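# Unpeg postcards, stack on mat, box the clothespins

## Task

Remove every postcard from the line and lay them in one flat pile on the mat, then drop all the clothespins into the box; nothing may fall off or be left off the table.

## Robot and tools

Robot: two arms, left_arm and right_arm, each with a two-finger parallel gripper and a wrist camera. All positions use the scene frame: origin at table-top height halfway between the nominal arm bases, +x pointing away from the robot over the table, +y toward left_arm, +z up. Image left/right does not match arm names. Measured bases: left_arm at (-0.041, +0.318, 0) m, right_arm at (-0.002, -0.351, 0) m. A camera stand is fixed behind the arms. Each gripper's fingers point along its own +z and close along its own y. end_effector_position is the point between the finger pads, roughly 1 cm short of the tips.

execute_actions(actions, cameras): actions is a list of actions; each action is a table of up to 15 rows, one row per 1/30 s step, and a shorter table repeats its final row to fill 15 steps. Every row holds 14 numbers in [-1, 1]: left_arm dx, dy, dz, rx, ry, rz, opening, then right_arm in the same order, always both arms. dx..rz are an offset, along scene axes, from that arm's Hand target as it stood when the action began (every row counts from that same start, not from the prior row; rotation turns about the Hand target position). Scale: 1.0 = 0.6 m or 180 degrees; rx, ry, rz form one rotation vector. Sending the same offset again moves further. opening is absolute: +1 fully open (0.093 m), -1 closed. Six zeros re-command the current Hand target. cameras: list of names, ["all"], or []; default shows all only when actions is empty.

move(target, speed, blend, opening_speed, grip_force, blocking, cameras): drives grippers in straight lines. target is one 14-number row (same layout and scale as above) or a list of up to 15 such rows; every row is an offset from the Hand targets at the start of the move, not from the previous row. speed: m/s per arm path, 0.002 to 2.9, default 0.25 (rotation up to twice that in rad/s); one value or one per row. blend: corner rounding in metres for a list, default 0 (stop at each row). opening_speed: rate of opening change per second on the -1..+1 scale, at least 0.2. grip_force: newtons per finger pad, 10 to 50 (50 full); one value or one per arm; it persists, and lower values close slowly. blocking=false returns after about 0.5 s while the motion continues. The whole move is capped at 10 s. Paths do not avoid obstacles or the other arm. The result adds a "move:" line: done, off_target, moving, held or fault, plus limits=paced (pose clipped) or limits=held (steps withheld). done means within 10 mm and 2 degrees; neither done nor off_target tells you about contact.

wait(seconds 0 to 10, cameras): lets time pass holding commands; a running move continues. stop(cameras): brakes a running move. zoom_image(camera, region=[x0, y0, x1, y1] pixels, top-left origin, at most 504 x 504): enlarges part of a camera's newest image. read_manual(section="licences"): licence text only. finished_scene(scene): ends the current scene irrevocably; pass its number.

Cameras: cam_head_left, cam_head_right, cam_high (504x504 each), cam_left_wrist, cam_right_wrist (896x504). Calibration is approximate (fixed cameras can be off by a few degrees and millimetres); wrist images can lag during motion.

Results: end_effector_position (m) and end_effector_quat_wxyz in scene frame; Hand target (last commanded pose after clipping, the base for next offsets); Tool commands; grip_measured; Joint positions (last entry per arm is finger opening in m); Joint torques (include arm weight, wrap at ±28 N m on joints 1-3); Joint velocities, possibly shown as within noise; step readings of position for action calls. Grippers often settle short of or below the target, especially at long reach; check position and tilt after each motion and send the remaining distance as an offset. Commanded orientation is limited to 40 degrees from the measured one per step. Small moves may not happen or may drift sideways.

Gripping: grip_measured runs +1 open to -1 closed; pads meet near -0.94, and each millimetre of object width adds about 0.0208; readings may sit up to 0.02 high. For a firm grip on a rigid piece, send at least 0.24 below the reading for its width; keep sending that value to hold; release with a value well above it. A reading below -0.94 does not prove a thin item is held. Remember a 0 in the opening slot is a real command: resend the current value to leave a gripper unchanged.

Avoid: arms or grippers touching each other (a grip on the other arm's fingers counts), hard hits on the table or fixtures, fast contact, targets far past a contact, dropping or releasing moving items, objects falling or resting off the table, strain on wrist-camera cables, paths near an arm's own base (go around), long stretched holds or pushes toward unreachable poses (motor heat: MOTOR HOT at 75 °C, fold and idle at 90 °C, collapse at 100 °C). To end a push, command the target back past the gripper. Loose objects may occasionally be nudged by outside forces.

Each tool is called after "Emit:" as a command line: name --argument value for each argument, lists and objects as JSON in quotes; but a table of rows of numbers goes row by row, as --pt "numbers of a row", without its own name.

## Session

Emit:
execute_actions --actions '[]' --cameras '["cam_head_left","cam_head_right","cam_high"]'

Scene clock: 0.00 s.
left_arm: end_effector_position=(+0.3450, +0.3220, +0.0677) grip_measured=+1.000 end_effector_quat_wxyz=(+0.521, -0.031, +0.852, +0.028) | right_arm: end_effector_position=(+0.3923, -0.3765, +0.0766) grip_measured=+1.000 end_effector_quat_wxyz=(+0.553, +0.056, +0.829, -0.066)
Joint positions: left_arm=[-0.037 1.556 0.404 0.677 -0.117 -0.041 0.093] | right_arm=[0.022 1.612 0.401 0.815 0.184 0.025 0.093]
Joint velocities: within noise
Joint torques (N m): no reading
Heat: left arm: 23 °C; right arm: 25 °C.
Hand target: left_arm +0.3458, +0.3219, +0.0693; +0.522, -0.030, +0.852, +0.028 | right_arm +0.3947, -0.3765, +0.0817; +0.559, +0.057, +0.825, -0.065
Tool commands: left_gripper/opening=+1.0 right_gripper/opening=+1.0
Images, in order (width x height): cam_head_left 504x504, cam_head_right 504x504, cam_high 504x504.

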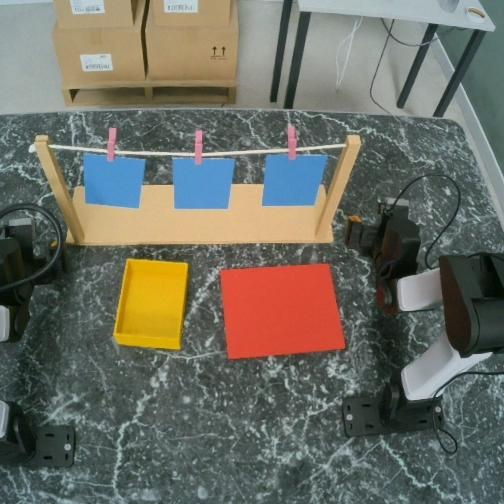

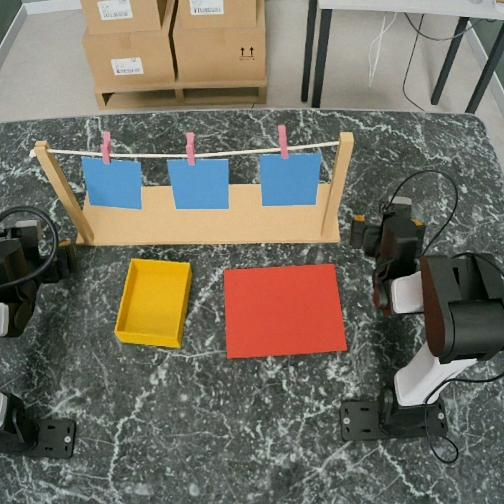

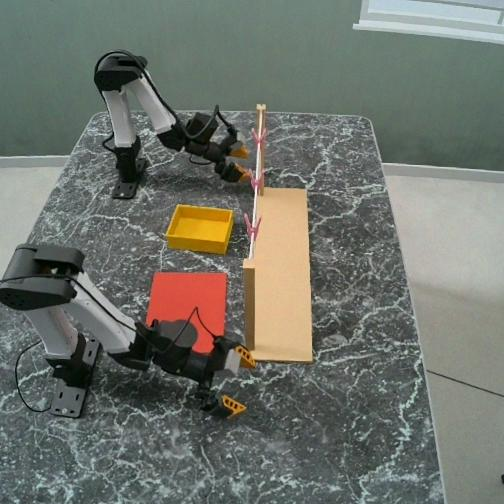

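Emit:
zoom_image --camera "cam_head_left" --region '[30, 115, 210, 235]'

Emit:
zoom_image --camera "cam_head_left" --region '[190, 115, 370, 235]'

Emit:
zoom_image --camera "cam_head_right" --region '[20, 115, 200, 235]'

Emit:
zoom_image --camera "cam_head_right" --region '[180, 115, 360, 235]'

Scaled by 2.800 from the camera's 504x504 image, which has a finer 720x720 frame.

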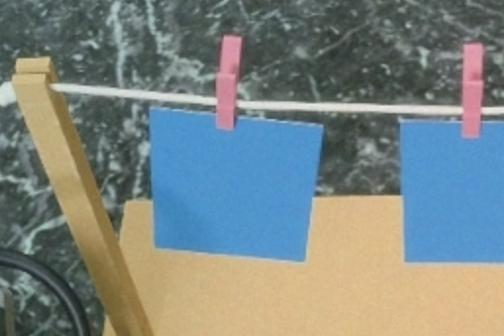

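Scaled by 2.800 from the camera's 504x504 image, which has a finer 720x720 frame.

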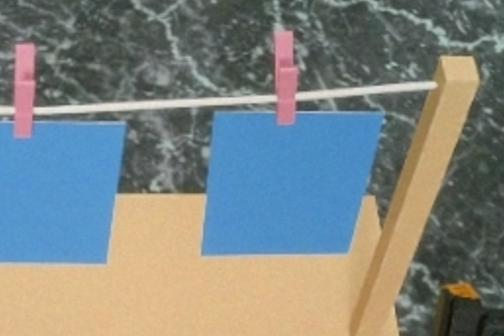

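Scaled by 2.800 from the camera's 504x504 image, which has a finer 720x720 frame.

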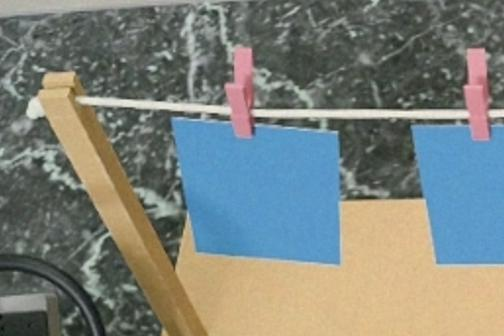

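Scaled by 2.800 from the camera's 504x504 image, which has a finer 720x720 frame.

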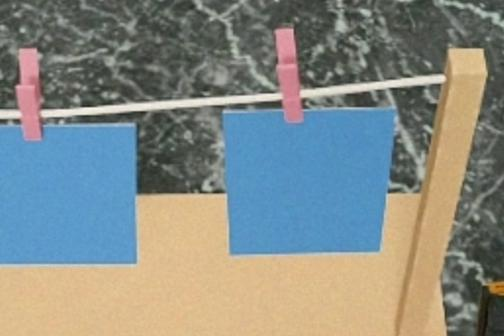

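Emit:
move --pt "-0.2097 -0.1032 0.2512 -0.0052 -0.0557 -0.2143 -0.35 -0.2078 0.0275 0.3638 -0.0078 -0.0033 0.279 0.3" --pt "-0.1597 -0.5365 0.2178 -0.0104 -0.1114 -0.4285 -0.35 -0.1078 0.1775 0.5305 -0.0155 -0.0065 0.558 0.3" --pt "-0.0588 -0.7348 0.1595 -0.0104 -0.1114 -0.4285 -0.35 -0.0145 0.2733 0.468 -0.0155 -0.0065 0.558 0.3" --speed 0.35 --blend '[0.05,0.04,0]' --cameras '["cam_head_left","cam_left_wrist","cam_right_wrist"]'

Scene clock: 31.83 s.
left_arm: end_effector_position=(+0.3029, -0.1156, +0.1623) grip_measured=-0.348 end_effector_quat_wxyz=(+0.547, +0.499, +0.589, -0.326) | right_arm: end_effector_position=(+0.3846, -0.2116, +0.3612) grip_measured=+0.302 end_effector_quat_wxyz=(-0.468, +0.573, -0.580, -0.342)
Joint positions: left_arm=[-0.759 1.974 1.115 0.644 0.467 0.263 0.029] | right_arm=[-0.041 1.977 2.283 -1.57 -1.219 -1.394 0.06]
Joint torques (N m): left_arm=[0.17 -9.76 10.17 2.17 -0.14 -0.18] | right_arm=[0.03 -7.45 8.05 0.6 -0.63 -0.02]
Heat: left arm: 25 °C; right arm: 27 °C.
Hand target: left_arm +0.3104, -0.1190, +0.1652; +0.556, +0.492, +0.589, -0.320 | right_arm +0.3859, -0.2123, +0.3625; -0.416, +0.609, -0.565, -0.371
Off the commanded pose: left_arm 0.009 m, 1 deg | right_arm 0.002 m, 8 deg.
joint sent to its limit (right arm) — joint 4 (wrist pitch), lower limit. The joint targets are off in orientation, not in position.
move: off_target (right_arm)
camera_calibration:
cam_left_wrist: T_world_to_cam=[[-0.939331, -0.296934, -0.171717, 0.280289], [-0.0370876, 0.585601, -0.80975, 0.251831], [0.341, -0.754255, -0.561086, -0.0116023], [0, 0, 0, 1]] pos_world=[0.276581, -0.0729963, 0.245541]
cam_right_wrist: T_world_to_cam=[[0.980717, -0.141951, 0.134328, -0.457836], [-0.00653349, -0.710765, -0.703399, 0.145037], [0.195324, 0.688958, -0.697987, 0.408041], [0, 0, 0, 1]] pos_world=[0.370255, -0.243026, 0.448326]
Images, in order (width x height): cam_head_left 504x504, cam_left_wrist 896x504, cam_right_wrist 896x504.

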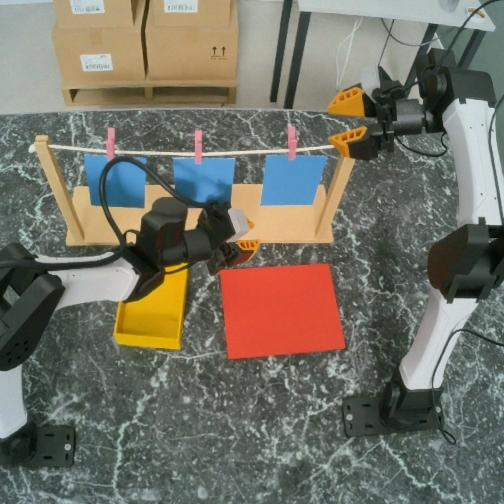

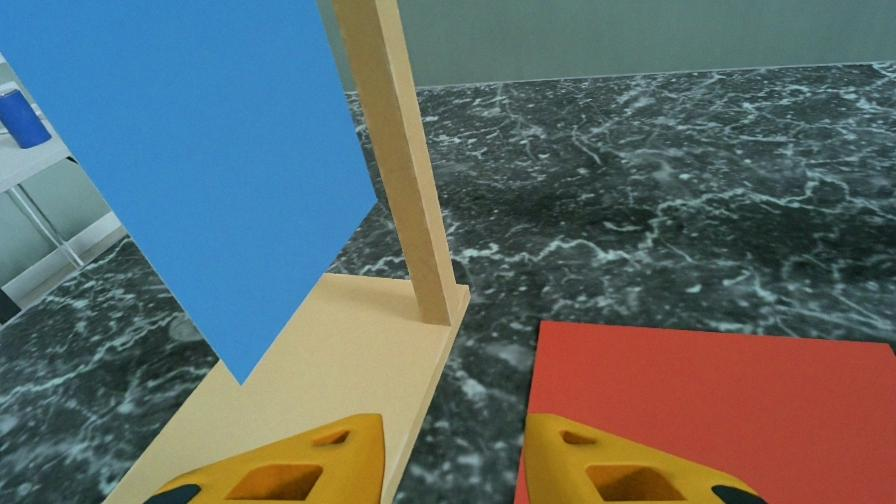

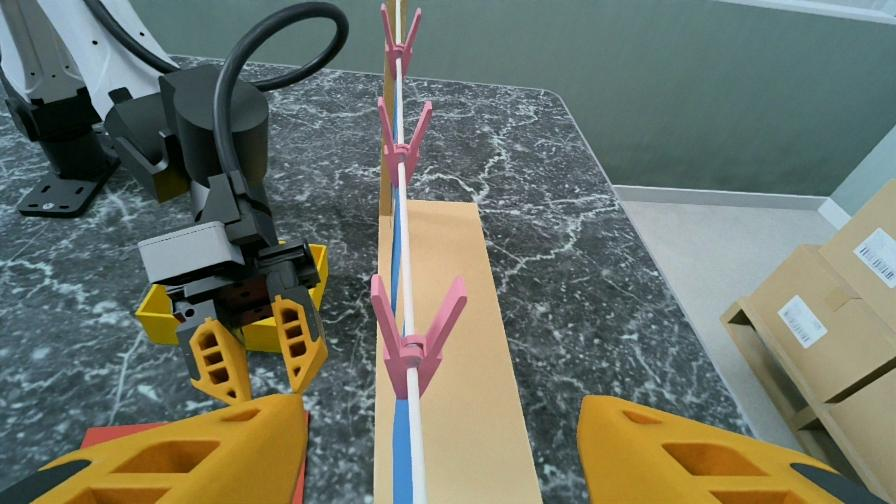

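Emit:
move --target '[0.1383,-0.0107,0,0,0,0,-0.35,0,0,0,0,0,0,0.3]' --speed 0.12 --cameras '["cam_left_wrist"]'

Scene clock: 34.20 s.
left_arm: end_effector_position=(+0.3894, -0.1223, +0.1691) grip_measured=-0.348 end_effector_quat_wxyz=(+0.556, +0.487, +0.592, -0.322) | right_arm: end_effector_position=(+0.3846, -0.2116, +0.3612) grip_measured=+0.302 end_effector_quat_wxyz=(-0.468, +0.572, -0.580, -0.342)
Joint positions: left_arm=[-0.65 2.185 1.468 0.511 0.55 0.272 0.029] | right_arm=[-0.041 1.977 2.283 -1.57 -1.219 -1.393 0.06]
Joint torques (N m): left_arm=[0.34 -11.41 10.84 1.98 0.07 0.03] | right_arm=[0.17 -7.5 7.99 0.59 -0.64 -0.03]
Heat: left arm: 25 °C; right arm: 28 °C.
Hand target: left_arm +0.3933, -0.1255, +0.1650; +0.555, +0.492, +0.589, -0.320 | right_arm +0.3859, -0.2123, +0.3625; -0.416, +0.609, -0.565, -0.371
Off the commanded pose: left_arm 0.006 m, 1 deg | right_arm 0.002 m, 8 deg.
joint sent to its limit (right arm) — joint 4 (wrist pitch), lower limit. The joint targets are off in orientation, not in position.
move: off_target (right_arm)
camera_calibration:
cam_left_wrist: T_world_to_cam=[[-0.930254, -0.32528, -0.169766, 0.353365], [-0.0502749, 0.571318, -0.819188, 0.269377], [0.363456, -0.753517, -0.547824, -0.0532243], [0, 0, 0, 1]] pos_world=[0.361607, -0.0790625, 0.251502]
Images, in order (width x height): cam_left_wrist 896x504.

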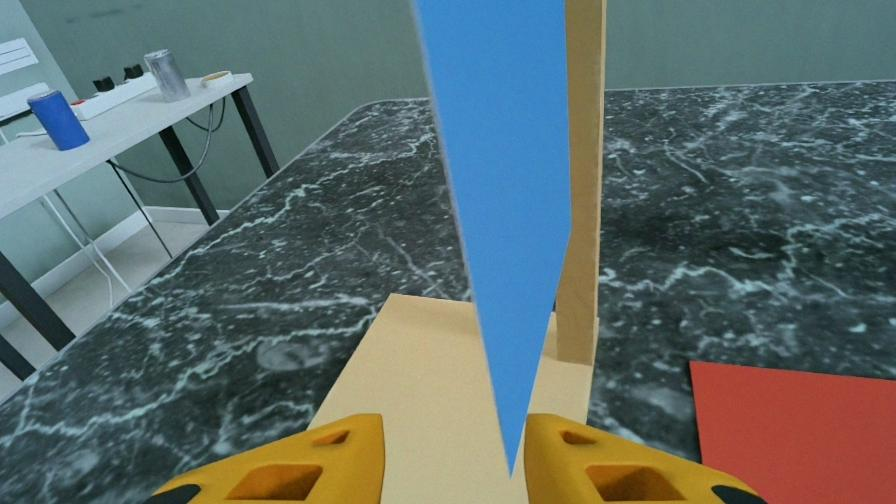

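Emit:
move --pt "-0.0108 0 -0.006 0 0 0 -0.35 0 0 0 0 0 0 0.3" --pt "-0.0108 -0.0483 -0.006 0 0 0 -1 0 0 0 0 0 0 0.3" --speed 0.08 --blend '[0.004,0]' --grip_force 30 --cameras '["cam_left_wrist","cam_right_wrist"]'

Scene clock: 38.07 s.
left_arm: end_effector_position=(+0.3827, -0.1495, +0.1677) grip_measured=-0.990 end_effector_quat_wxyz=(+0.557, +0.494, +0.583, -0.325) | right_arm: end_effector_position=(+0.3846, -0.2116, +0.3612) grip_measured=+0.302 end_effector_quat_wxyz=(-0.468, +0.572, -0.580, -0.342)
Joint positions: left_arm=[-0.698 2.235 1.54 0.5 0.521 0.271 0] | right_arm=[-0.041 1.977 2.283 -1.57 -1.219 -1.393 0.06]
Joint torques (N m): left_arm=[-0.29 -11.78 10.91 1.96 -0.12 -0.12] | right_arm=[0.17 -7.46 8.09 0.59 -0.65 -0.02]
Heat: left arm: 26 °C; right arm: 28 °C.
Hand target: left_arm +0.3869, -0.1544, +0.1614; +0.555, +0.492, +0.589, -0.320 | right_arm +0.3859, -0.2123, +0.3625; -0.416, +0.609, -0.565, -0.371
Off the commanded pose: left_arm 0.009 m, 1 deg | right_arm 0.002 m, 8 deg.
joint sent to its limit (right arm) — joint 4 (wrist pitch), lower limit. The joint targets are off in orientation, not in position.
grip_force (N): 30, 30
move: off_target (right_arm); blend cut to 0.0036 m at target 1
camera_calibration:
cam_left_wrist: T_world_to_cam=[[-0.934443, -0.307344, -0.17988, 0.343955], [-0.0295181, 0.570228, -0.820956, 0.27566], [0.354888, -0.761826, -0.541918, -0.0709987], [0, 0, 0, 1]] pos_world=[0.354739, -0.105565, 0.2497]
cam_right_wrist: T_world_to_cam=[[0.980737, -0.142158, 0.133962, -0.457842], [-0.00694607, -0.710762, -0.703399, 0.145119], [0.195209, 0.688919, -0.698058, 0.408155], [0, 0, 0, 1]] pos_world=[0.370356, -0.243126, 0.448326]
Images, in order (width x height): cam_left_wrist 896x504, cam_right_wrist 896x504.

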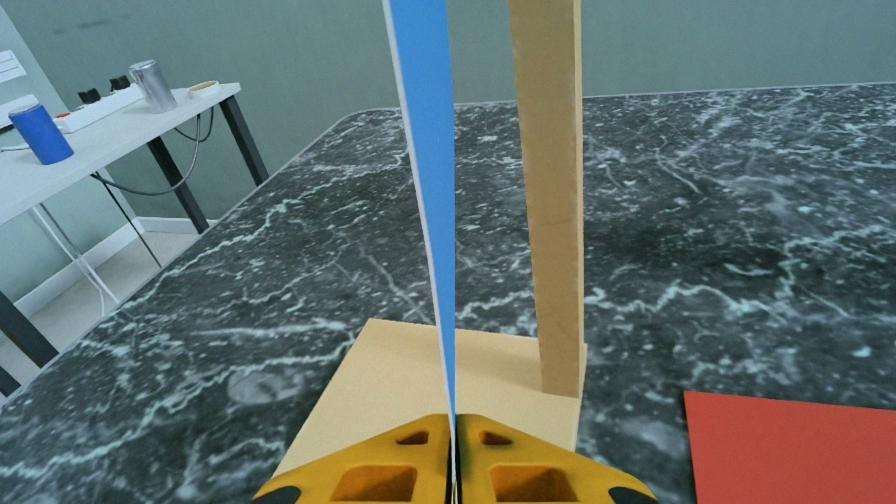

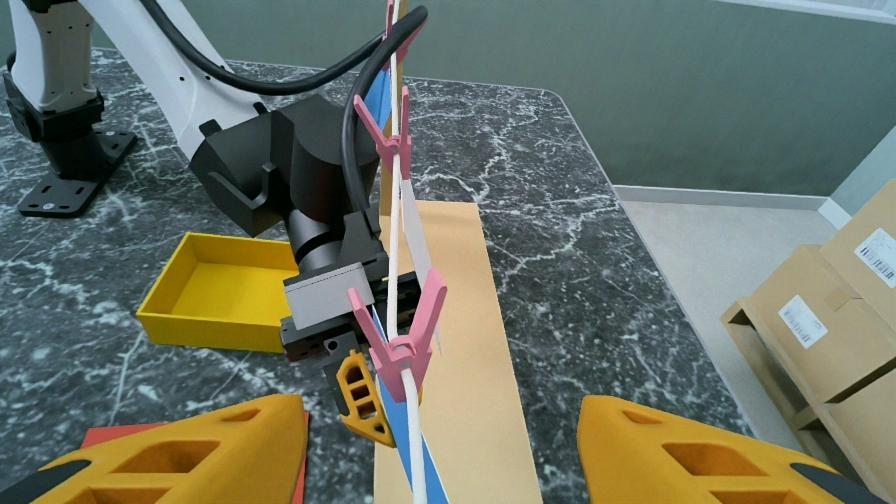

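Emit:
execute_actions --actions '[]' --cameras '["cam_right_wrist", "cam_head_left"]'

Scene clock: 40.47 s.
left_arm: end_effector_position=(+0.3827, -0.1495, +0.1677) grip_measured=-0.990 end_effector_quat_wxyz=(+0.557, +0.494, +0.583, -0.325) | right_arm: end_effector_position=(+0.3846, -0.2116, +0.3612) grip_measured=+0.302 end_effector_quat_wxyz=(-0.468, +0.572, -0.580, -0.342)
Joint positions: left_arm=[-0.698 2.235 1.54 0.5 0.521 0.271 0] | right_arm=[-0.041 1.977 2.283 -1.57 -1.219 -1.393 0.06]
Joint velocities: within noise
Joint torques (N m): left_arm=[-0.31 -11.78 10.91 1.96 -0.13 -0.12] | right_arm=[0.21 -7.43 7.88 0.6 -0.63 0.01]
Heat: left arm: 26 °C; right arm: 28 °C.
Hand target: left_arm +0.3869, -0.1544, +0.1614; +0.555, +0.492, +0.589, -0.320 | right_arm +0.3859, -0.2123, +0.3625; -0.416, +0.609, -0.565, -0.371
Tool commands: left_gripper/opening=-1.0 right_gripper/opening=+0.3
Off the commanded pose: left_arm 0.009 m, 1 deg | right_arm 0.002 m, 8 deg.
grip_force (N): 30, 30
camera_calibration:
cam_right_wrist: T_world_to_cam=[[0.980737, -0.142158, 0.133962, -0.457842], [-0.00694607, -0.710762, -0.703399, 0.145119], [0.195209, 0.688919, -0.698058, 0.408155], [0, 0, 0, 1]] pos_world=[0.370356, -0.243126, 0.448326]
Images, in order (width x height): cam_head_left 504x504, cam_right_wrist 896x504.

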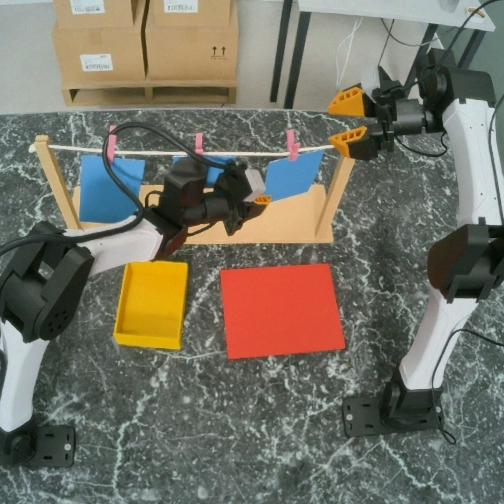

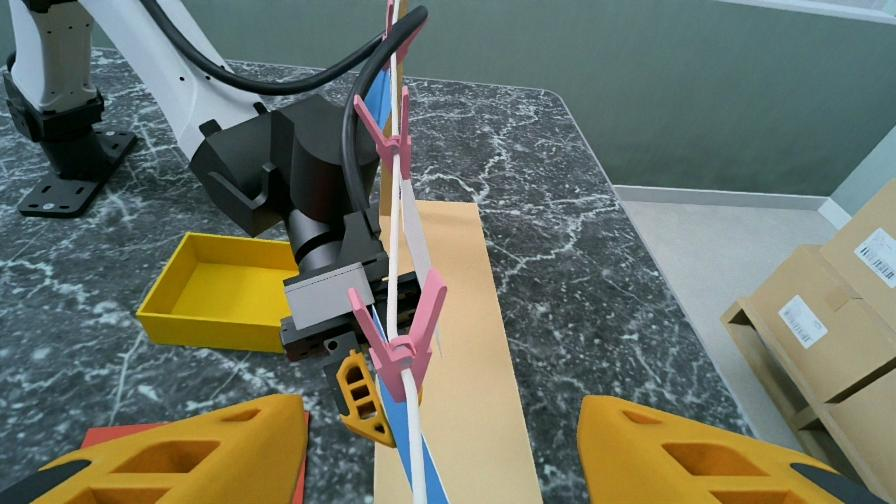

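Emit:
zoom_image --camera "cam_right_wrist" --region '[290, 230, 520, 480]'

Scaled by 2.016 from the camera's 896x504 image, which has a finer 1280x720 frame.

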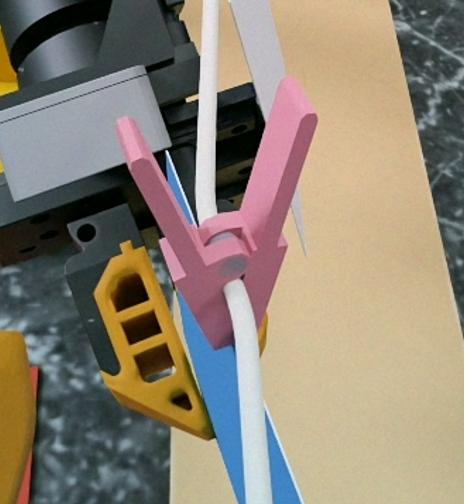

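Emit:
move --target '[0, 0, 0, 0, 0, -0.085, -1, 0, 0, 0, 0, 0, 0, 0.3]' --speed 0.1 --cameras '["cam_right_wrist"]'

Scene clock: 49.63 s.
left_arm: end_effector_position=(+0.3832, -0.1526, +0.1713) grip_measured=-0.990 end_effector_quat_wxyz=(+0.514, +0.561, +0.518, -0.392) | right_arm: end_effector_position=(+0.3846, -0.2116, +0.3612) grip_measured=+0.302 end_effector_quat_wxyz=(-0.468, +0.572, -0.580, -0.342)
Joint positions: left_arm=[-0.638 2.33 1.733 0.353 0.82 0.353 0] | right_arm=[-0.041 1.977 2.283 -1.57 -1.219 -1.393 0.06]
Joint torques (N m): left_arm=[0.5 -12.26 10.99 1.71 0.19 0.07] | right_arm=[0.38 -7.46 8.03 0.59 -0.65 -0.03]
Heat: left arm: 29 °C; right arm: 29 °C.
Hand target: left_arm +0.3870, -0.1544, +0.1616; +0.508, +0.566, +0.518, -0.391 | right_arm +0.3859, -0.2123, +0.3625; -0.416, +0.609, -0.565, -0.371
Off the commanded pose: left_arm 0.011 m, 1 deg | right_arm 0.002 m, 8 deg.
joint sent to its limit (right arm) — joint 4 (wrist pitch), lower limit. The joint targets are off in orientation, not in position.
grip_force (N): 30, 30
move: off_target (left_arm, right_arm)
camera_calibration:
cam_right_wrist: T_world_to_cam=[[0.980737, -0.142158, 0.133962, -0.457842], [-0.00694607, -0.710762, -0.703399, 0.145119], [0.195209, 0.688919, -0.698058, 0.408155], [0, 0, 0, 1]] pos_world=[0.370356, -0.243126, 0.448326]
Images, in order (width x height): cam_right_wrist 896x504.

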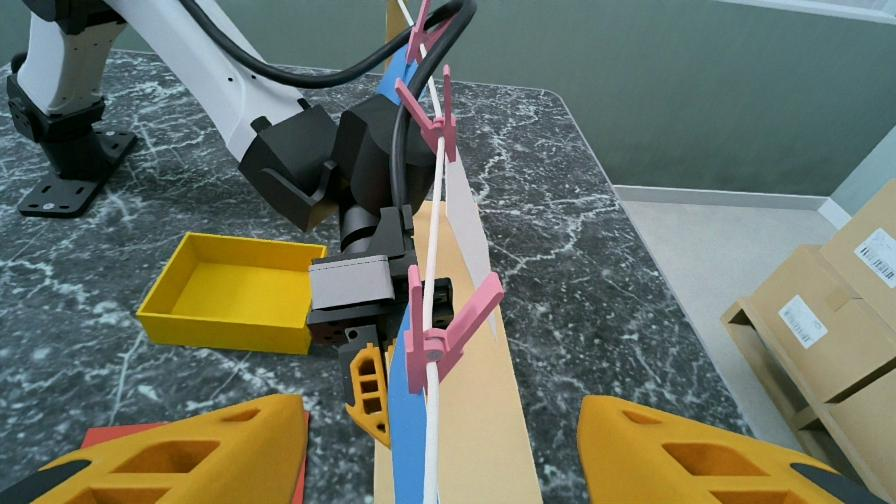

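Emit:
move --target '[0, 0, 0.008, 0, 0.065, 0, -1, 0, 0, 0, 0, 0, 0, 0.3]' --speed 0.12 --cameras '["cam_right_wrist"]'

Scene clock: 52.00 s.
left_arm: end_effector_position=(+0.3823, -0.1531, +0.1795) grip_measured=-0.990 end_effector_quat_wxyz=(+0.470, +0.529, +0.552, -0.441) | right_arm: end_effector_position=(+0.3846, -0.2116, +0.3612) grip_measured=+0.302 end_effector_quat_wxyz=(-0.468, +0.572, -0.580, -0.342)
Joint positions: left_arm=[-0.631 2.336 1.787 0.286 0.865 0.213 0] | right_arm=[-0.041 1.977 2.283 -1.57 -1.219 -1.393 0.06]
Joint torques (N m): left_arm=[0.62 -12.15 11.25 1.57 0.17 -0.3] | right_arm=[0.32 -7.46 8.06 0.58 -0.64 -0.01]
Heat: left arm: 30 °C; right arm: 29 °C.
Hand target: left_arm +0.3869, -0.1544, +0.1664; +0.452, +0.524, +0.567, -0.447 | right_arm +0.3859, -0.2123, +0.3625; -0.416, +0.609, -0.565, -0.371
Off the commanded pose: left_arm 0.014 m, 3 deg | right_arm 0.002 m, 8 deg.
joint sent to its limit (right arm) — joint 4 (wrist pitch), lower limit. The joint targets are off in orientation, not in position.
grip_force (N): 30, 30
move: off_target (left_arm, right_arm)
camera_calibration:
cam_right_wrist: T_world_to_cam=[[0.980737, -0.142158, 0.133962, -0.457842], [-0.00694607, -0.710762, -0.703399, 0.145119], [0.195209, 0.688919, -0.698058, 0.408155], [0, 0, 0, 1]] pos_world=[0.370356, -0.243126, 0.448326]
Images, in order (width x height): cam_right_wrist 896x504.

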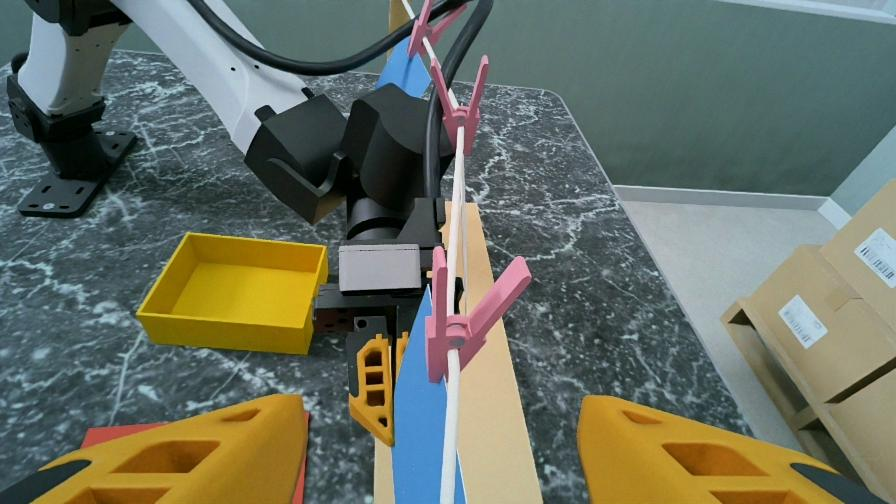

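Emit:
move --target '[0, 0, 0, 0, 0, 0, -1, 0.0275, 0.0455, -0.0125, 0, 0, 0, 0.3]' --speed 0.12 --cameras '["cam_right_wrist"]'

Scene clock: 55.77 s.
left_arm: end_effector_position=(+0.3823, -0.1531, +0.1795) grip_measured=-0.990 end_effector_quat_wxyz=(+0.470, +0.529, +0.552, -0.441) | right_arm: end_effector_position=(+0.3996, -0.1865, +0.3574) grip_measured=+0.302 end_effector_quat_wxyz=(-0.454, +0.585, -0.572, -0.352)
Joint positions: left_arm=[-0.631 2.336 1.787 0.286 0.865 0.212 0] | right_arm=[0.027 2.081 2.431 -1.571 -1.201 -1.336 0.06]
Joint torques (N m): left_arm=[0.64 -12.14 11.26 1.56 0.17 -0.3] | right_arm=[0.59 -7.39 8.08 0.64 -0.61 -0.09]
Heat: left arm: 31 °C; right arm: 29 °C.
Hand target: left_arm +0.3870, -0.1544, +0.1664; +0.452, +0.523, +0.567, -0.447 | right_arm +0.4024, -0.1850, +0.3550; -0.416, +0.609, -0.565, -0.371
Off the commanded pose: left_arm 0.014 m, 3 deg | right_arm 0.004 m, 6 deg.
joint sent to its limit (right arm) — joint 4 (wrist pitch), lower limit. The joint targets are off in orientation, not in position.
grip_force (N): 30, 30
move: off_target (left_arm, right_arm)
camera_calibration:
cam_right_wrist: T_world_to_cam=[[0.987237, -0.098929, 0.124806, -0.459668], [0.0160167, -0.718018, -0.69584, 0.147277], [0.158452, 0.688958, -0.70727, 0.403288], [0, 0, 0, 1]] pos_world=[0.387541, -0.217575, 0.445084]
Images, in order (width x height): cam_right_wrist 896x504.

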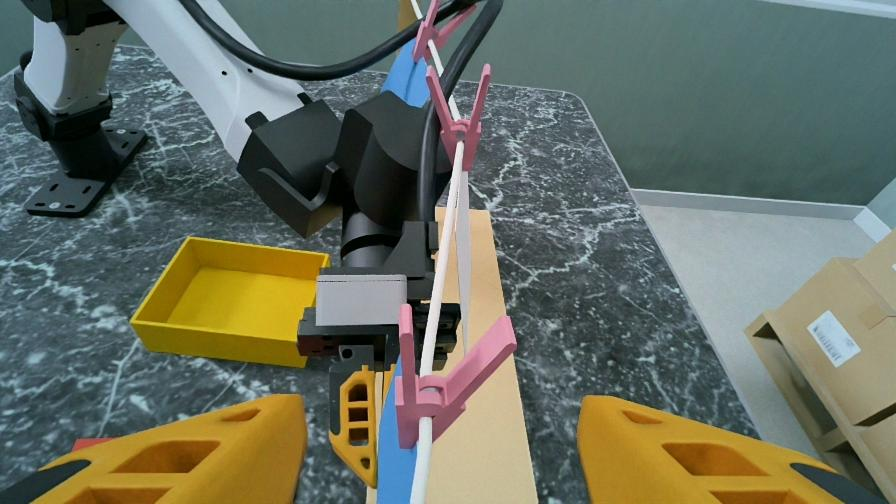

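Emit:
move --pt "0 0 0 0 0 0 -1 0.0127 0.0608 -0.0333 0 0 0 0.3" --pt "0 0 0 0 0 0 -1 0.0127 0.0608 -0.0333 0 0 0 -0.3" --speed 0.12 --opening_speed 0.5 --cameras '["cam_right_wrist"]'

Scene clock: 59.60 s.
left_arm: end_effector_position=(+0.3821, -0.1530, +0.1790) grip_measured=-0.990 end_effector_quat_wxyz=(+0.469, +0.529, +0.553, -0.442) | right_arm: end_effector_position=(+0.4071, -0.1488, +0.3377) grip_measured=-0.296 end_effector_quat_wxyz=(-0.424, +0.606, -0.563, -0.368)
Joint positions: left_arm=[-0.631 2.336 1.787 0.283 0.865 0.212 0] | right_arm=[0.121 2.184 2.532 -1.571 -1.167 -1.303 0.031]
Joint torques (N m): left_arm=[0.62 -12.15 11.29 1.61 0.17 -0.3] | right_arm=[0.28 -8.16 8.13 0.66 -0.62 -0.05]
Heat: left arm: 32 °C; right arm: 29 °C.
Hand target: left_arm +0.3870, -0.1544, +0.1664; +0.452, +0.523, +0.567, -0.447 | right_arm +0.4100, -0.1486, +0.3351; -0.416, +0.609, -0.565, -0.371
Off the commanded pose: left_arm 0.014 m, 3 deg | right_arm 0.004 m, 1 deg.
joint sent to its limit (right arm) — joint 4 (wrist pitch), lower limit. The joint targets still meet the commanded pose.
grip_force (N): 30, 30
move: off_target (left_arm)
camera_calibration:
cam_right_wrist: T_world_to_cam=[[0.99502, -0.0251992, 0.0964426, -0.443564], [0.0468298, -0.735926, -0.675441, 0.138404], [0.0879951, 0.676593, -0.73108, 0.39696], [0, 0, 0, 1]] pos_world=[0.399942, -0.177903, 0.426472]
Images, in order (width x height): cam_right_wrist 896x504.

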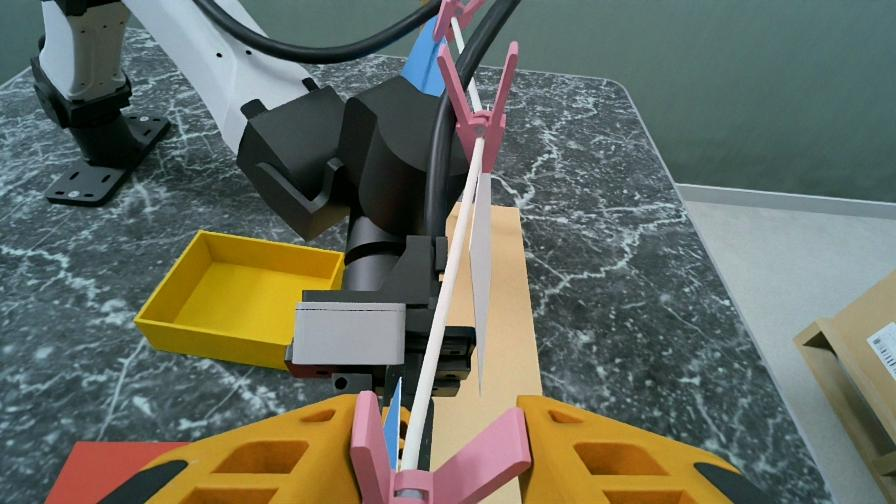

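Emit:
move --target '[0, 0, 0, 0, 0, 0, -1, 0, 0, 0, 0, 0, 0, -0.74]' --speed 0.12 --opening_speed 0.4 --cameras '["cam_right_wrist"]'

Scene clock: 62.03 s.
left_arm: end_effector_position=(+0.3817, -0.1527, +0.1770) grip_measured=-0.990 end_effector_quat_wxyz=(+0.464, +0.527, +0.557, -0.443) | right_arm: end_effector_position=(+0.4067, -0.1488, +0.3375) grip_measured=-0.677 end_effector_quat_wxyz=(-0.423, +0.605, -0.564, -0.370)
Joint positions: left_arm=[-0.631 2.336 1.787 0.272 0.865 0.209 0] | right_arm=[0.121 2.184 2.532 -1.575 -1.167 -1.301 0.013]
Joint torques (N m): left_arm=[0.64 -12.11 11.38 1.68 0.18 -0.25] | right_arm=[0.35 -8.09 8.06 0.7 -0.61 -0.04]
Heat: left arm: 32 °C; right arm: 30 °C.
Hand target: left_arm +0.3870, -0.1544, +0.1664; +0.452, +0.523, +0.567, -0.447 | right_arm +0.4100, -0.1486, +0.3351; -0.416, +0.609, -0.565, -0.371
Off the commanded pose: left_arm 0.012 m, 2 deg | right_arm 0.004 m, 1 deg.
joint sent to its limit (right arm) — joint 4 (wrist pitch), lower limit. The joint targets still meet the commanded pose.
grip_force (N): 30, 30
move: off_target (left_arm)
camera_calibration:
cam_right_wrist: T_world_to_cam=[[0.995458, -0.0257273, 0.091657, -0.441684], [0.0431714, -0.736104, -0.67549, 0.139788], [0.0848477, 0.676379, -0.731651, 0.398356], [0, 0, 0, 1]] pos_world=[0.399843, -0.177904, 0.426366]
Images, in order (width x height): cam_right_wrist 896x504.

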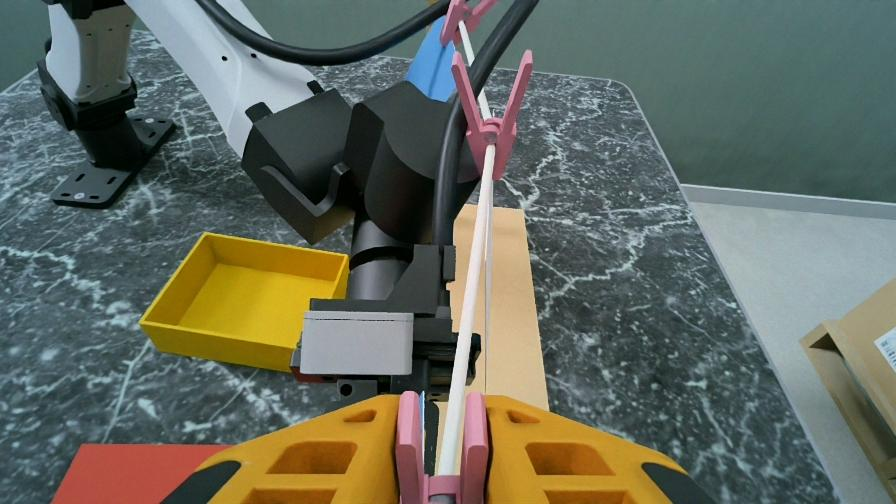

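Emit:
move --pt "0 0 0 0 0 0 -1 0 0 0.05 0.02 0 0 -0.74" --pt "0 0 0 0 0 0 -1 0 -0.01 0.115 0.05 0 0 -0.74" --speed 0.1 --blend 0.01 --cameras '["cam_right_wrist"]'

Scene clock: 63.97 s.
left_arm: end_effector_position=(+0.3817, -0.1527, +0.1770) grip_measured=-0.990 end_effector_quat_wxyz=(+0.464, +0.527, +0.557, -0.443) | right_arm: end_effector_position=(+0.4051, -0.1530, +0.4053) grip_measured=-0.685 end_effector_quat_wxyz=(-0.478, +0.562, -0.538, -0.407)
Joint positions: left_arm=[-0.631 2.336 1.787 0.272 0.865 0.209 0] | right_arm=[0.093 2.259 2.845 -1.577 -1.315 -1.078 0.012]
Joint torques (N m): left_arm=[0.61 -12.1 11.38 1.69 0.18 -0.26] | right_arm=[-0.21 -7.79 7.27 1 -0.74 -0.04]
Heat: left arm: 33 °C; right arm: 30 °C.
Hand target: left_arm +0.3870, -0.1544, +0.1664; +0.452, +0.524, +0.567, -0.447 | right_arm +0.4101, -0.1546, +0.4040; -0.463, +0.574, -0.534, -0.414
Off the commanded pose: left_arm 0.012 m, 2 deg | right_arm 0.005 m, 2 deg.
elbow stopped short (right arm): the move would have taken joint 3 (elbow) straighter than the controller allows.
grip_force (N): 30, 30
move: off_target (left_arm)
camera_calibration:
cam_right_wrist: T_world_to_cam=[[0.993465, -0.0683804, 0.0913816, -0.45204], [0.0299442, -0.616448, -0.786826, 0.251345], [0.110135, 0.784421, -0.610372, 0.408044], [0, 0, 0, 1]] pos_world=[0.39662, -0.196047, 0.488132]
Images, in order (width x height): cam_right_wrist 896x504.

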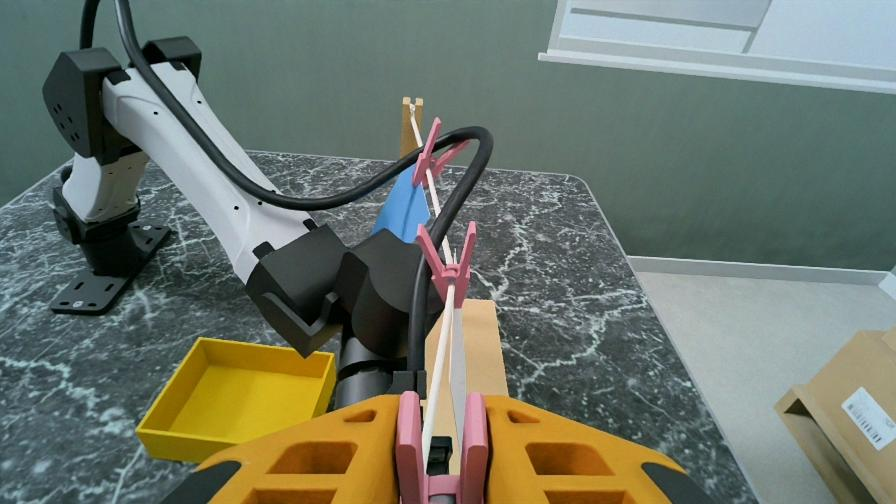

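Emit:
execute_actions --actions '[]' --cameras '["cam_high"]'

Emit:
zoom_image --camera "cam_high" --region '[190, 90, 330, 230]'

Scene clock: 64.33 s.
left_arm: end_effector_position=(+0.3817, -0.1527, +0.1770) grip_measured=-0.990 end_effector_quat_wxyz=(+0.464, +0.527, +0.557, -0.443) | right_arm: end_effector_position=(+0.4050, -0.1530, +0.4054) grip_measured=-0.685 end_effector_quat_wxyz=(-0.478, +0.562, -0.539, -0.407)
Joint positions: left_arm=[-0.631 2.336 1.787 0.272 0.865 0.209 0] | right_arm=[0.093 2.259 2.845 -1.577 -1.315 -1.077 0.012]
Joint velocities: within noise
Joint torques (N m): left_arm=[0.62 -12.08 11.4 1.68 0.18 -0.25] | right_arm=[-0.29 -7.72 7.19 1 -0.75 -0.03]
Heat: left arm: 33 °C; right arm: 30 °C.
Hand target: left_arm +0.3870, -0.1544, +0.1664; +0.452, +0.524, +0.567, -0.447 | right_arm +0.4100, -0.1545, +0.4041; -0.463, +0.574, -0.534, -0.414
Tool commands: left_gripper/opening=-1.0 right_gripper/opening=-0.74
Off the commanded pose: left_arm 0.012 m, 2 deg | right_arm 0.005 m, 2 deg.
grip_force (N): 30, 30
Images, in order (width x height): cam_high 504x504.

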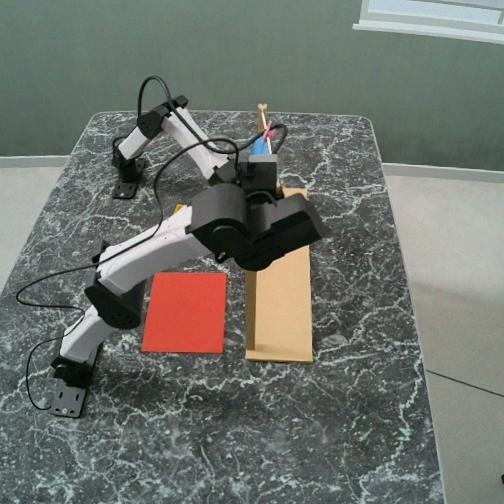

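Scaled by 3.600 from the camera's 504x504 image, which has a finer 720x720 frame.

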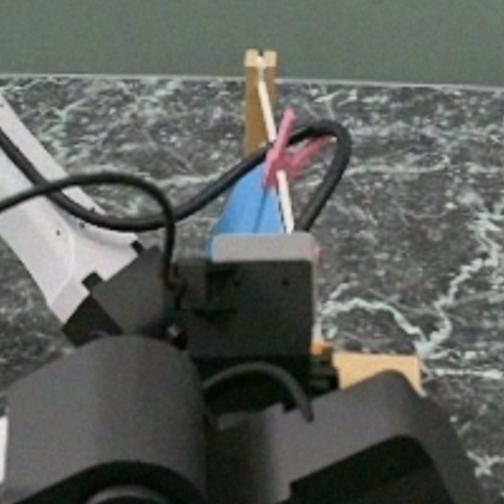

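Emit:
execute_actions --actions '[[[0,0,0,0,0,0,-1,0,-0.01,0,0,0,0,-0.74]]]' --cameras '["cam_head_left"]'

Emit:
zoom_image --camera "cam_head_left" --region '[160, 90, 360, 250]'

Scene clock: 65.67 s.
left_arm: end_effector_position=(+0.3817, -0.1527, +0.1770) grip_measured=-0.990 end_effector_quat_wxyz=(+0.464, +0.527, +0.557, -0.443) | right_arm: end_effector_position=(+0.4069, -0.1582, +0.4064) grip_measured=-0.685 end_effector_quat_wxyz=(-0.483, +0.559, -0.539, -0.405)
Joint positions: left_arm=[-0.631 2.336 1.787 0.272 0.865 0.209 0] | right_arm=[0.08 2.259 2.845 -1.577 -1.323 -1.082 0.012]
Joint torques (N m): left_arm=[0.62 -12.1 11.34 1.68 0.18 -0.25] | right_arm=[-0.36 -8.68 5.5 0.91 -0.75 -0.13]
Heat: left arm: 33 °C; right arm: 30 °C.
Hand target: left_arm +0.3870, -0.1544, +0.1664; +0.452, +0.524, +0.567, -0.447 | right_arm +0.4101, -0.1606, +0.4040; -0.463, +0.574, -0.534, -0.414
Off the commanded pose: left_arm 0.012 m, 2 deg | right_arm 0.005 m, 3 deg.
joint sent to its limit (right arm) — joint 4 (wrist pitch), lower limit. The joint targets are off in orientation, not in position.
grip_force (N): 30, 30
Step readings (end_effector_position of left_arm | right_arm):
0: (+0.3817, -0.1527, +0.1770) | (+0.4050, -0.1530, +0.4054)
1: (+0.3817, -0.1527, +0.1770) | (+0.4054, -0.1539, +0.4054)
2: (+0.3817, -0.1527, +0.1770) | (+0.4062, -0.1557, +0.4056)
4: (+0.3817, -0.1527, +0.1770) | (+0.4062, -0.1562, +0.4060)
8: (+0.3817, -0.1527, +0.1770) | (+0.4067, -0.1576, +0.4062)
15: (+0.3817, -0.1527, +0.1770) | (+0.4069, -0.1582, +0.4064)
Images, in order (width x height): cam_head_left 504x504.

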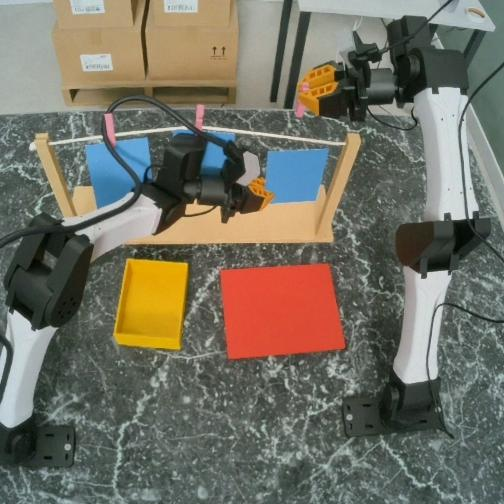

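Scaled by 2.520 from the camera's 504x504 image, which has a finer 720x720 frame.

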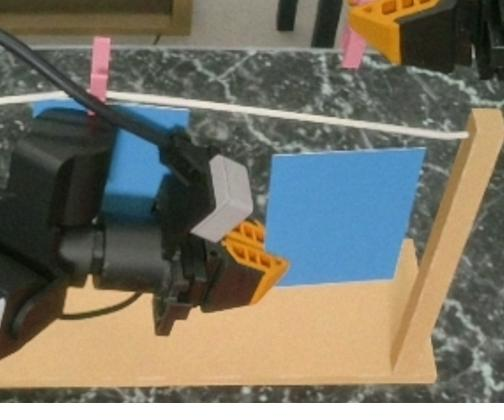

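Emit:
move --pt "-0.2 0 0.03 0 0 0 -1 0 0 0 0 0 0 -0.74" --pt "-0.339 0.023 -0.02 0.0267 0.485 0.1235 -1 0 0 0 0 0 0 -0.74" --speed 0.2 --blend 0.03 --cameras '["cam_head_left"]'

Scene clock: 73.37 s.
left_arm: end_effector_position=(+0.1854, -0.1440, +0.1464) grip_measured=-0.990 end_effector_quat_wxyz=(-0.019, -0.015, +0.820, -0.572) | right_arm: end_effector_position=(+0.4069, -0.1581, +0.4064) grip_measured=-0.685 end_effector_quat_wxyz=(-0.483, +0.559, -0.538, -0.406)
Joint positions: left_arm=[-0.922 1.868 1.085 0.348 0.614 -1.361 0] | right_arm=[0.08 2.259 2.845 -1.577 -1.323 -1.082 0.012]
Joint torques (N m): left_arm=[-0.17 -13.16 6.54 1.89 -0.09 -0.13] | right_arm=[-0.24 -8.72 5.55 0.93 -0.76 -0.13]
Heat: left arm: 37 °C; right arm: 30 °C.
Hand target: left_arm +0.1834, -0.1406, +0.1543; -0.011, -0.019, +0.819, -0.574 | right_arm +0.4101, -0.1606, +0.4041; -0.463, +0.574, -0.534, -0.414
Off the commanded pose: left_arm 0.009 m, 1 deg | right_arm 0.005 m, 3 deg.
joint sent to its limit (right arm) — joint 4 (wrist pitch), lower limit. The joint targets are off in orientation, not in position.
grip_force (N): 30, 30
move: off_target (right_arm)
Images, in order (width x height): cam_head_left 504x504.

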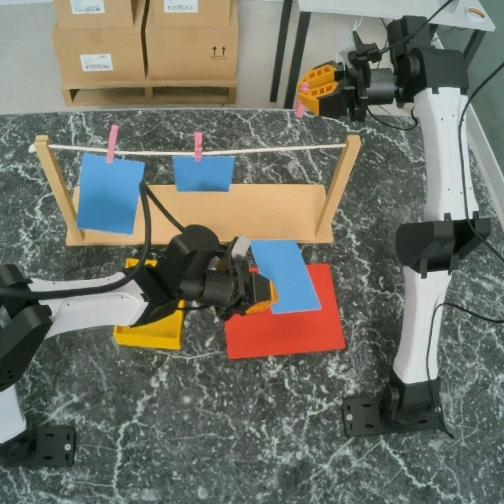

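Emit:
move --target '[0, -0.0073, -0.152, 0, 0, -0.05, -1, 0, 0, 0, 0, 0, 0, -0.74]' --speed 0.15 --cameras '["cam_head_left", "cam_left_wrist"]'

Scene clock: 76.10 s.
left_arm: end_effector_position=(+0.1816, -0.1447, +0.0652) grip_measured=-0.991 end_effector_quat_wxyz=(-0.061, +0.039, +0.820, -0.568) | right_arm: end_effector_position=(+0.4069, -0.1581, +0.4064) grip_measured=-0.685 end_effector_quat_wxyz=(-0.483, +0.559, -0.538, -0.406)
Joint positions: left_arm=[-0.89 2.103 1.057 0.545 0.765 -1.267 0] | right_arm=[0.08 2.259 2.845 -1.577 -1.323 -1.082 0.012]
Joint torques (N m): left_arm=[0.65 -10.39 7.06 2 0.25 0.11] | right_arm=[-0.46 -8.7 5.55 0.92 -0.74 -0.17]
Heat: left arm: 37 °C; right arm: 30 °C.
Hand target: left_arm +0.1834, -0.1450, +0.0630; -0.056, +0.046, +0.818, -0.571 | right_arm +0.4101, -0.1606, +0.4041; -0.463, +0.574, -0.534, -0.414
Off the commanded pose: left_arm 0.003 m, 1 deg | right_arm 0.005 m, 3 deg.
joint sent to its limit (right arm) — joint 4 (wrist pitch), lower limit. The joint targets are off in orientation, not in position.
grip_force (N): 30, 30
move: off_target (right_arm)
camera_calibration:
cam_left_wrist: T_world_to_cam=[[-0.00479953, -0.357757, 0.933802, -0.109613], [-0.848628, 0.495421, 0.185443, 0.255135], [-0.528969, -0.79156, -0.305981, 0.0892919], [0, 0, 0, 1]] pos_world=[0.263221, -0.0949338, 0.0823651]
Images, in order (width x height): cam_head_left 504x504, cam_left_wrist 896x504.

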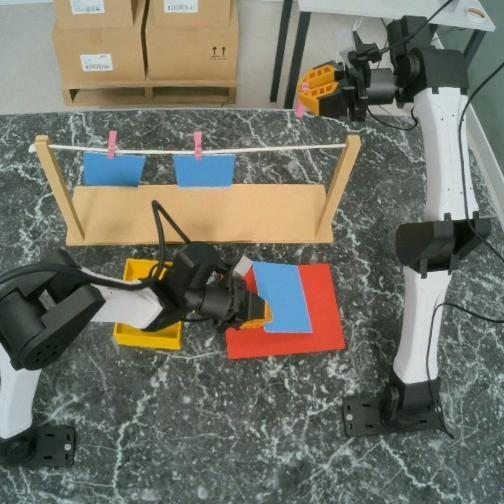

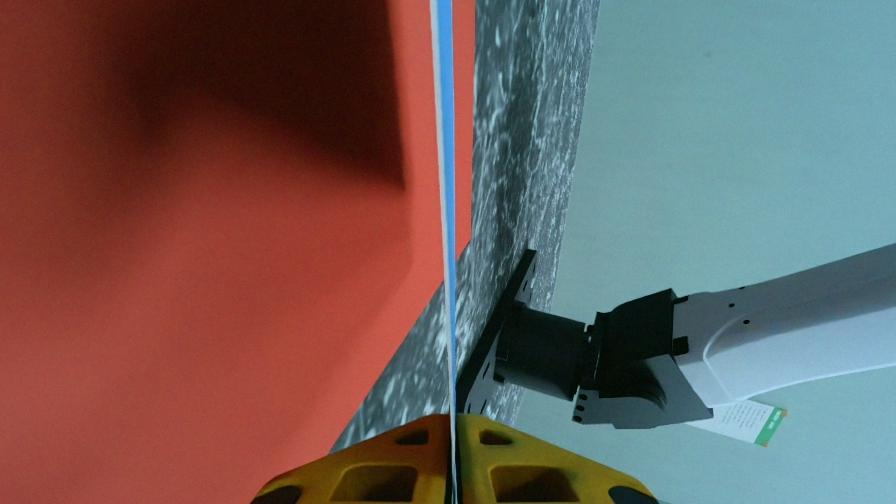

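Emit:
move --pt "0 0 -0.0533 0 0 0 -1 0 0 0 0 0 0 -0.74" --pt "0 0 -0.0533 0 0 0 -0.76 0 0 0 0 0 0 -0.74" --speed 0.08 --opening_speed 0.4 --cameras '["cam_head_left"]'

Emit:
zoom_image --camera "cam_head_left" --region '[120, 230, 360, 370]'

Scene clock: 78.47 s.
left_arm: end_effector_position=(+0.1838, -0.1491, +0.0456) grip_measured=-0.763 end_effector_quat_wxyz=(-0.055, +0.049, +0.812, -0.580) | right_arm: end_effector_position=(+0.4069, -0.1581, +0.4064) grip_measured=-0.685 end_effector_quat_wxyz=(-0.483, +0.559, -0.538, -0.406)
Joint positions: left_arm=[-0.89 2.186 1.057 0.661 0.774 -1.265 0.009] | right_arm=[0.08 2.259 2.845 -1.577 -1.323 -1.082 0.012]
Joint torques (N m): left_arm=[0.61 -9.7 5.3 1.96 0.15 0.07] | right_arm=[-0.36 -8.68 5.5 0.94 -0.74 -0.15]
Heat: left arm: 38 °C; right arm: 30 °C.
Hand target: left_arm +0.1834, -0.1450, +0.0311; -0.056, +0.046, +0.818, -0.571 | right_arm +0.4101, -0.1606, +0.4041; -0.463, +0.574, -0.534, -0.414
Off the commanded pose: left_arm 0.015 m, 1 deg | right_arm 0.005 m, 3 deg.
joint sent to its limit (right arm) — joint 4 (wrist pitch), lower limit. The joint targets are off in orientation, not in position.
grip_force (N): 30, 30
move: off_target (left_arm, right_arm); target 2's new opening was sent with left_arm's hand 0.015 m and 1 deg from that target
Images, in order (width x height): cam_head_left 504x504.

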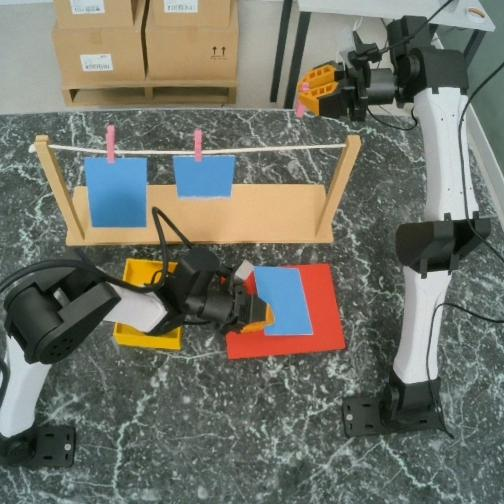

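Scaled by 2.100 from the camera's 504x504 image, which has a finer 720x720 frame.

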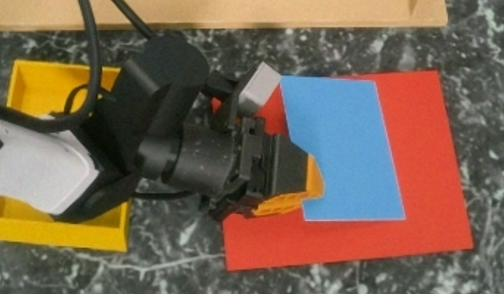

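Emit:
move --target '[0, -0.004, -0.02, 0, 0, 0, -0.76, 0, 0, 0, 0, 0, 0, -0.74]' --speed 0.08 --cameras '[]'

Scene clock: 80.50 s.
left_arm: end_effector_position=(+0.1847, -0.1504, +0.0366) grip_measured=-0.763 end_effector_quat_wxyz=(-0.052, +0.052, +0.809, -0.583) | right_arm: end_effector_position=(+0.4069, -0.1581, +0.4064) grip_measured=-0.685 end_effector_quat_wxyz=(-0.483, +0.559, -0.538, -0.406)
Joint positions: left_arm=[-0.89 2.222 1.057 0.71 0.775 -1.265 0.009] | right_arm=[0.08 2.259 2.845 -1.577 -1.323 -1.082 0.012]
Joint torques (N m): left_arm=[0.24 -9.4 5.79 1.85 0.1 0.05] | right_arm=[-0.35 -8.66 5.55 0.94 -0.74 -0.15]
Heat: left arm: 38 °C; right arm: 30 °C.
Hand target: left_arm +0.1833, -0.1474, +0.0190; -0.056, +0.046, +0.818, -0.571 | right_arm +0.4101, -0.1606, +0.4041; -0.463, +0.574, -0.534, -0.414
Off the commanded pose: left_arm 0.018 m, 2 deg | right_arm 0.005 m, 3 deg.
joint sent to its limit (right arm) — joint 4 (wrist pitch), lower limit. The joint targets are off in orientation, not in position.
grip_force (N): 30, 30
move: off_target (left_arm, right_arm)
No camera images: "cameras" was empty.


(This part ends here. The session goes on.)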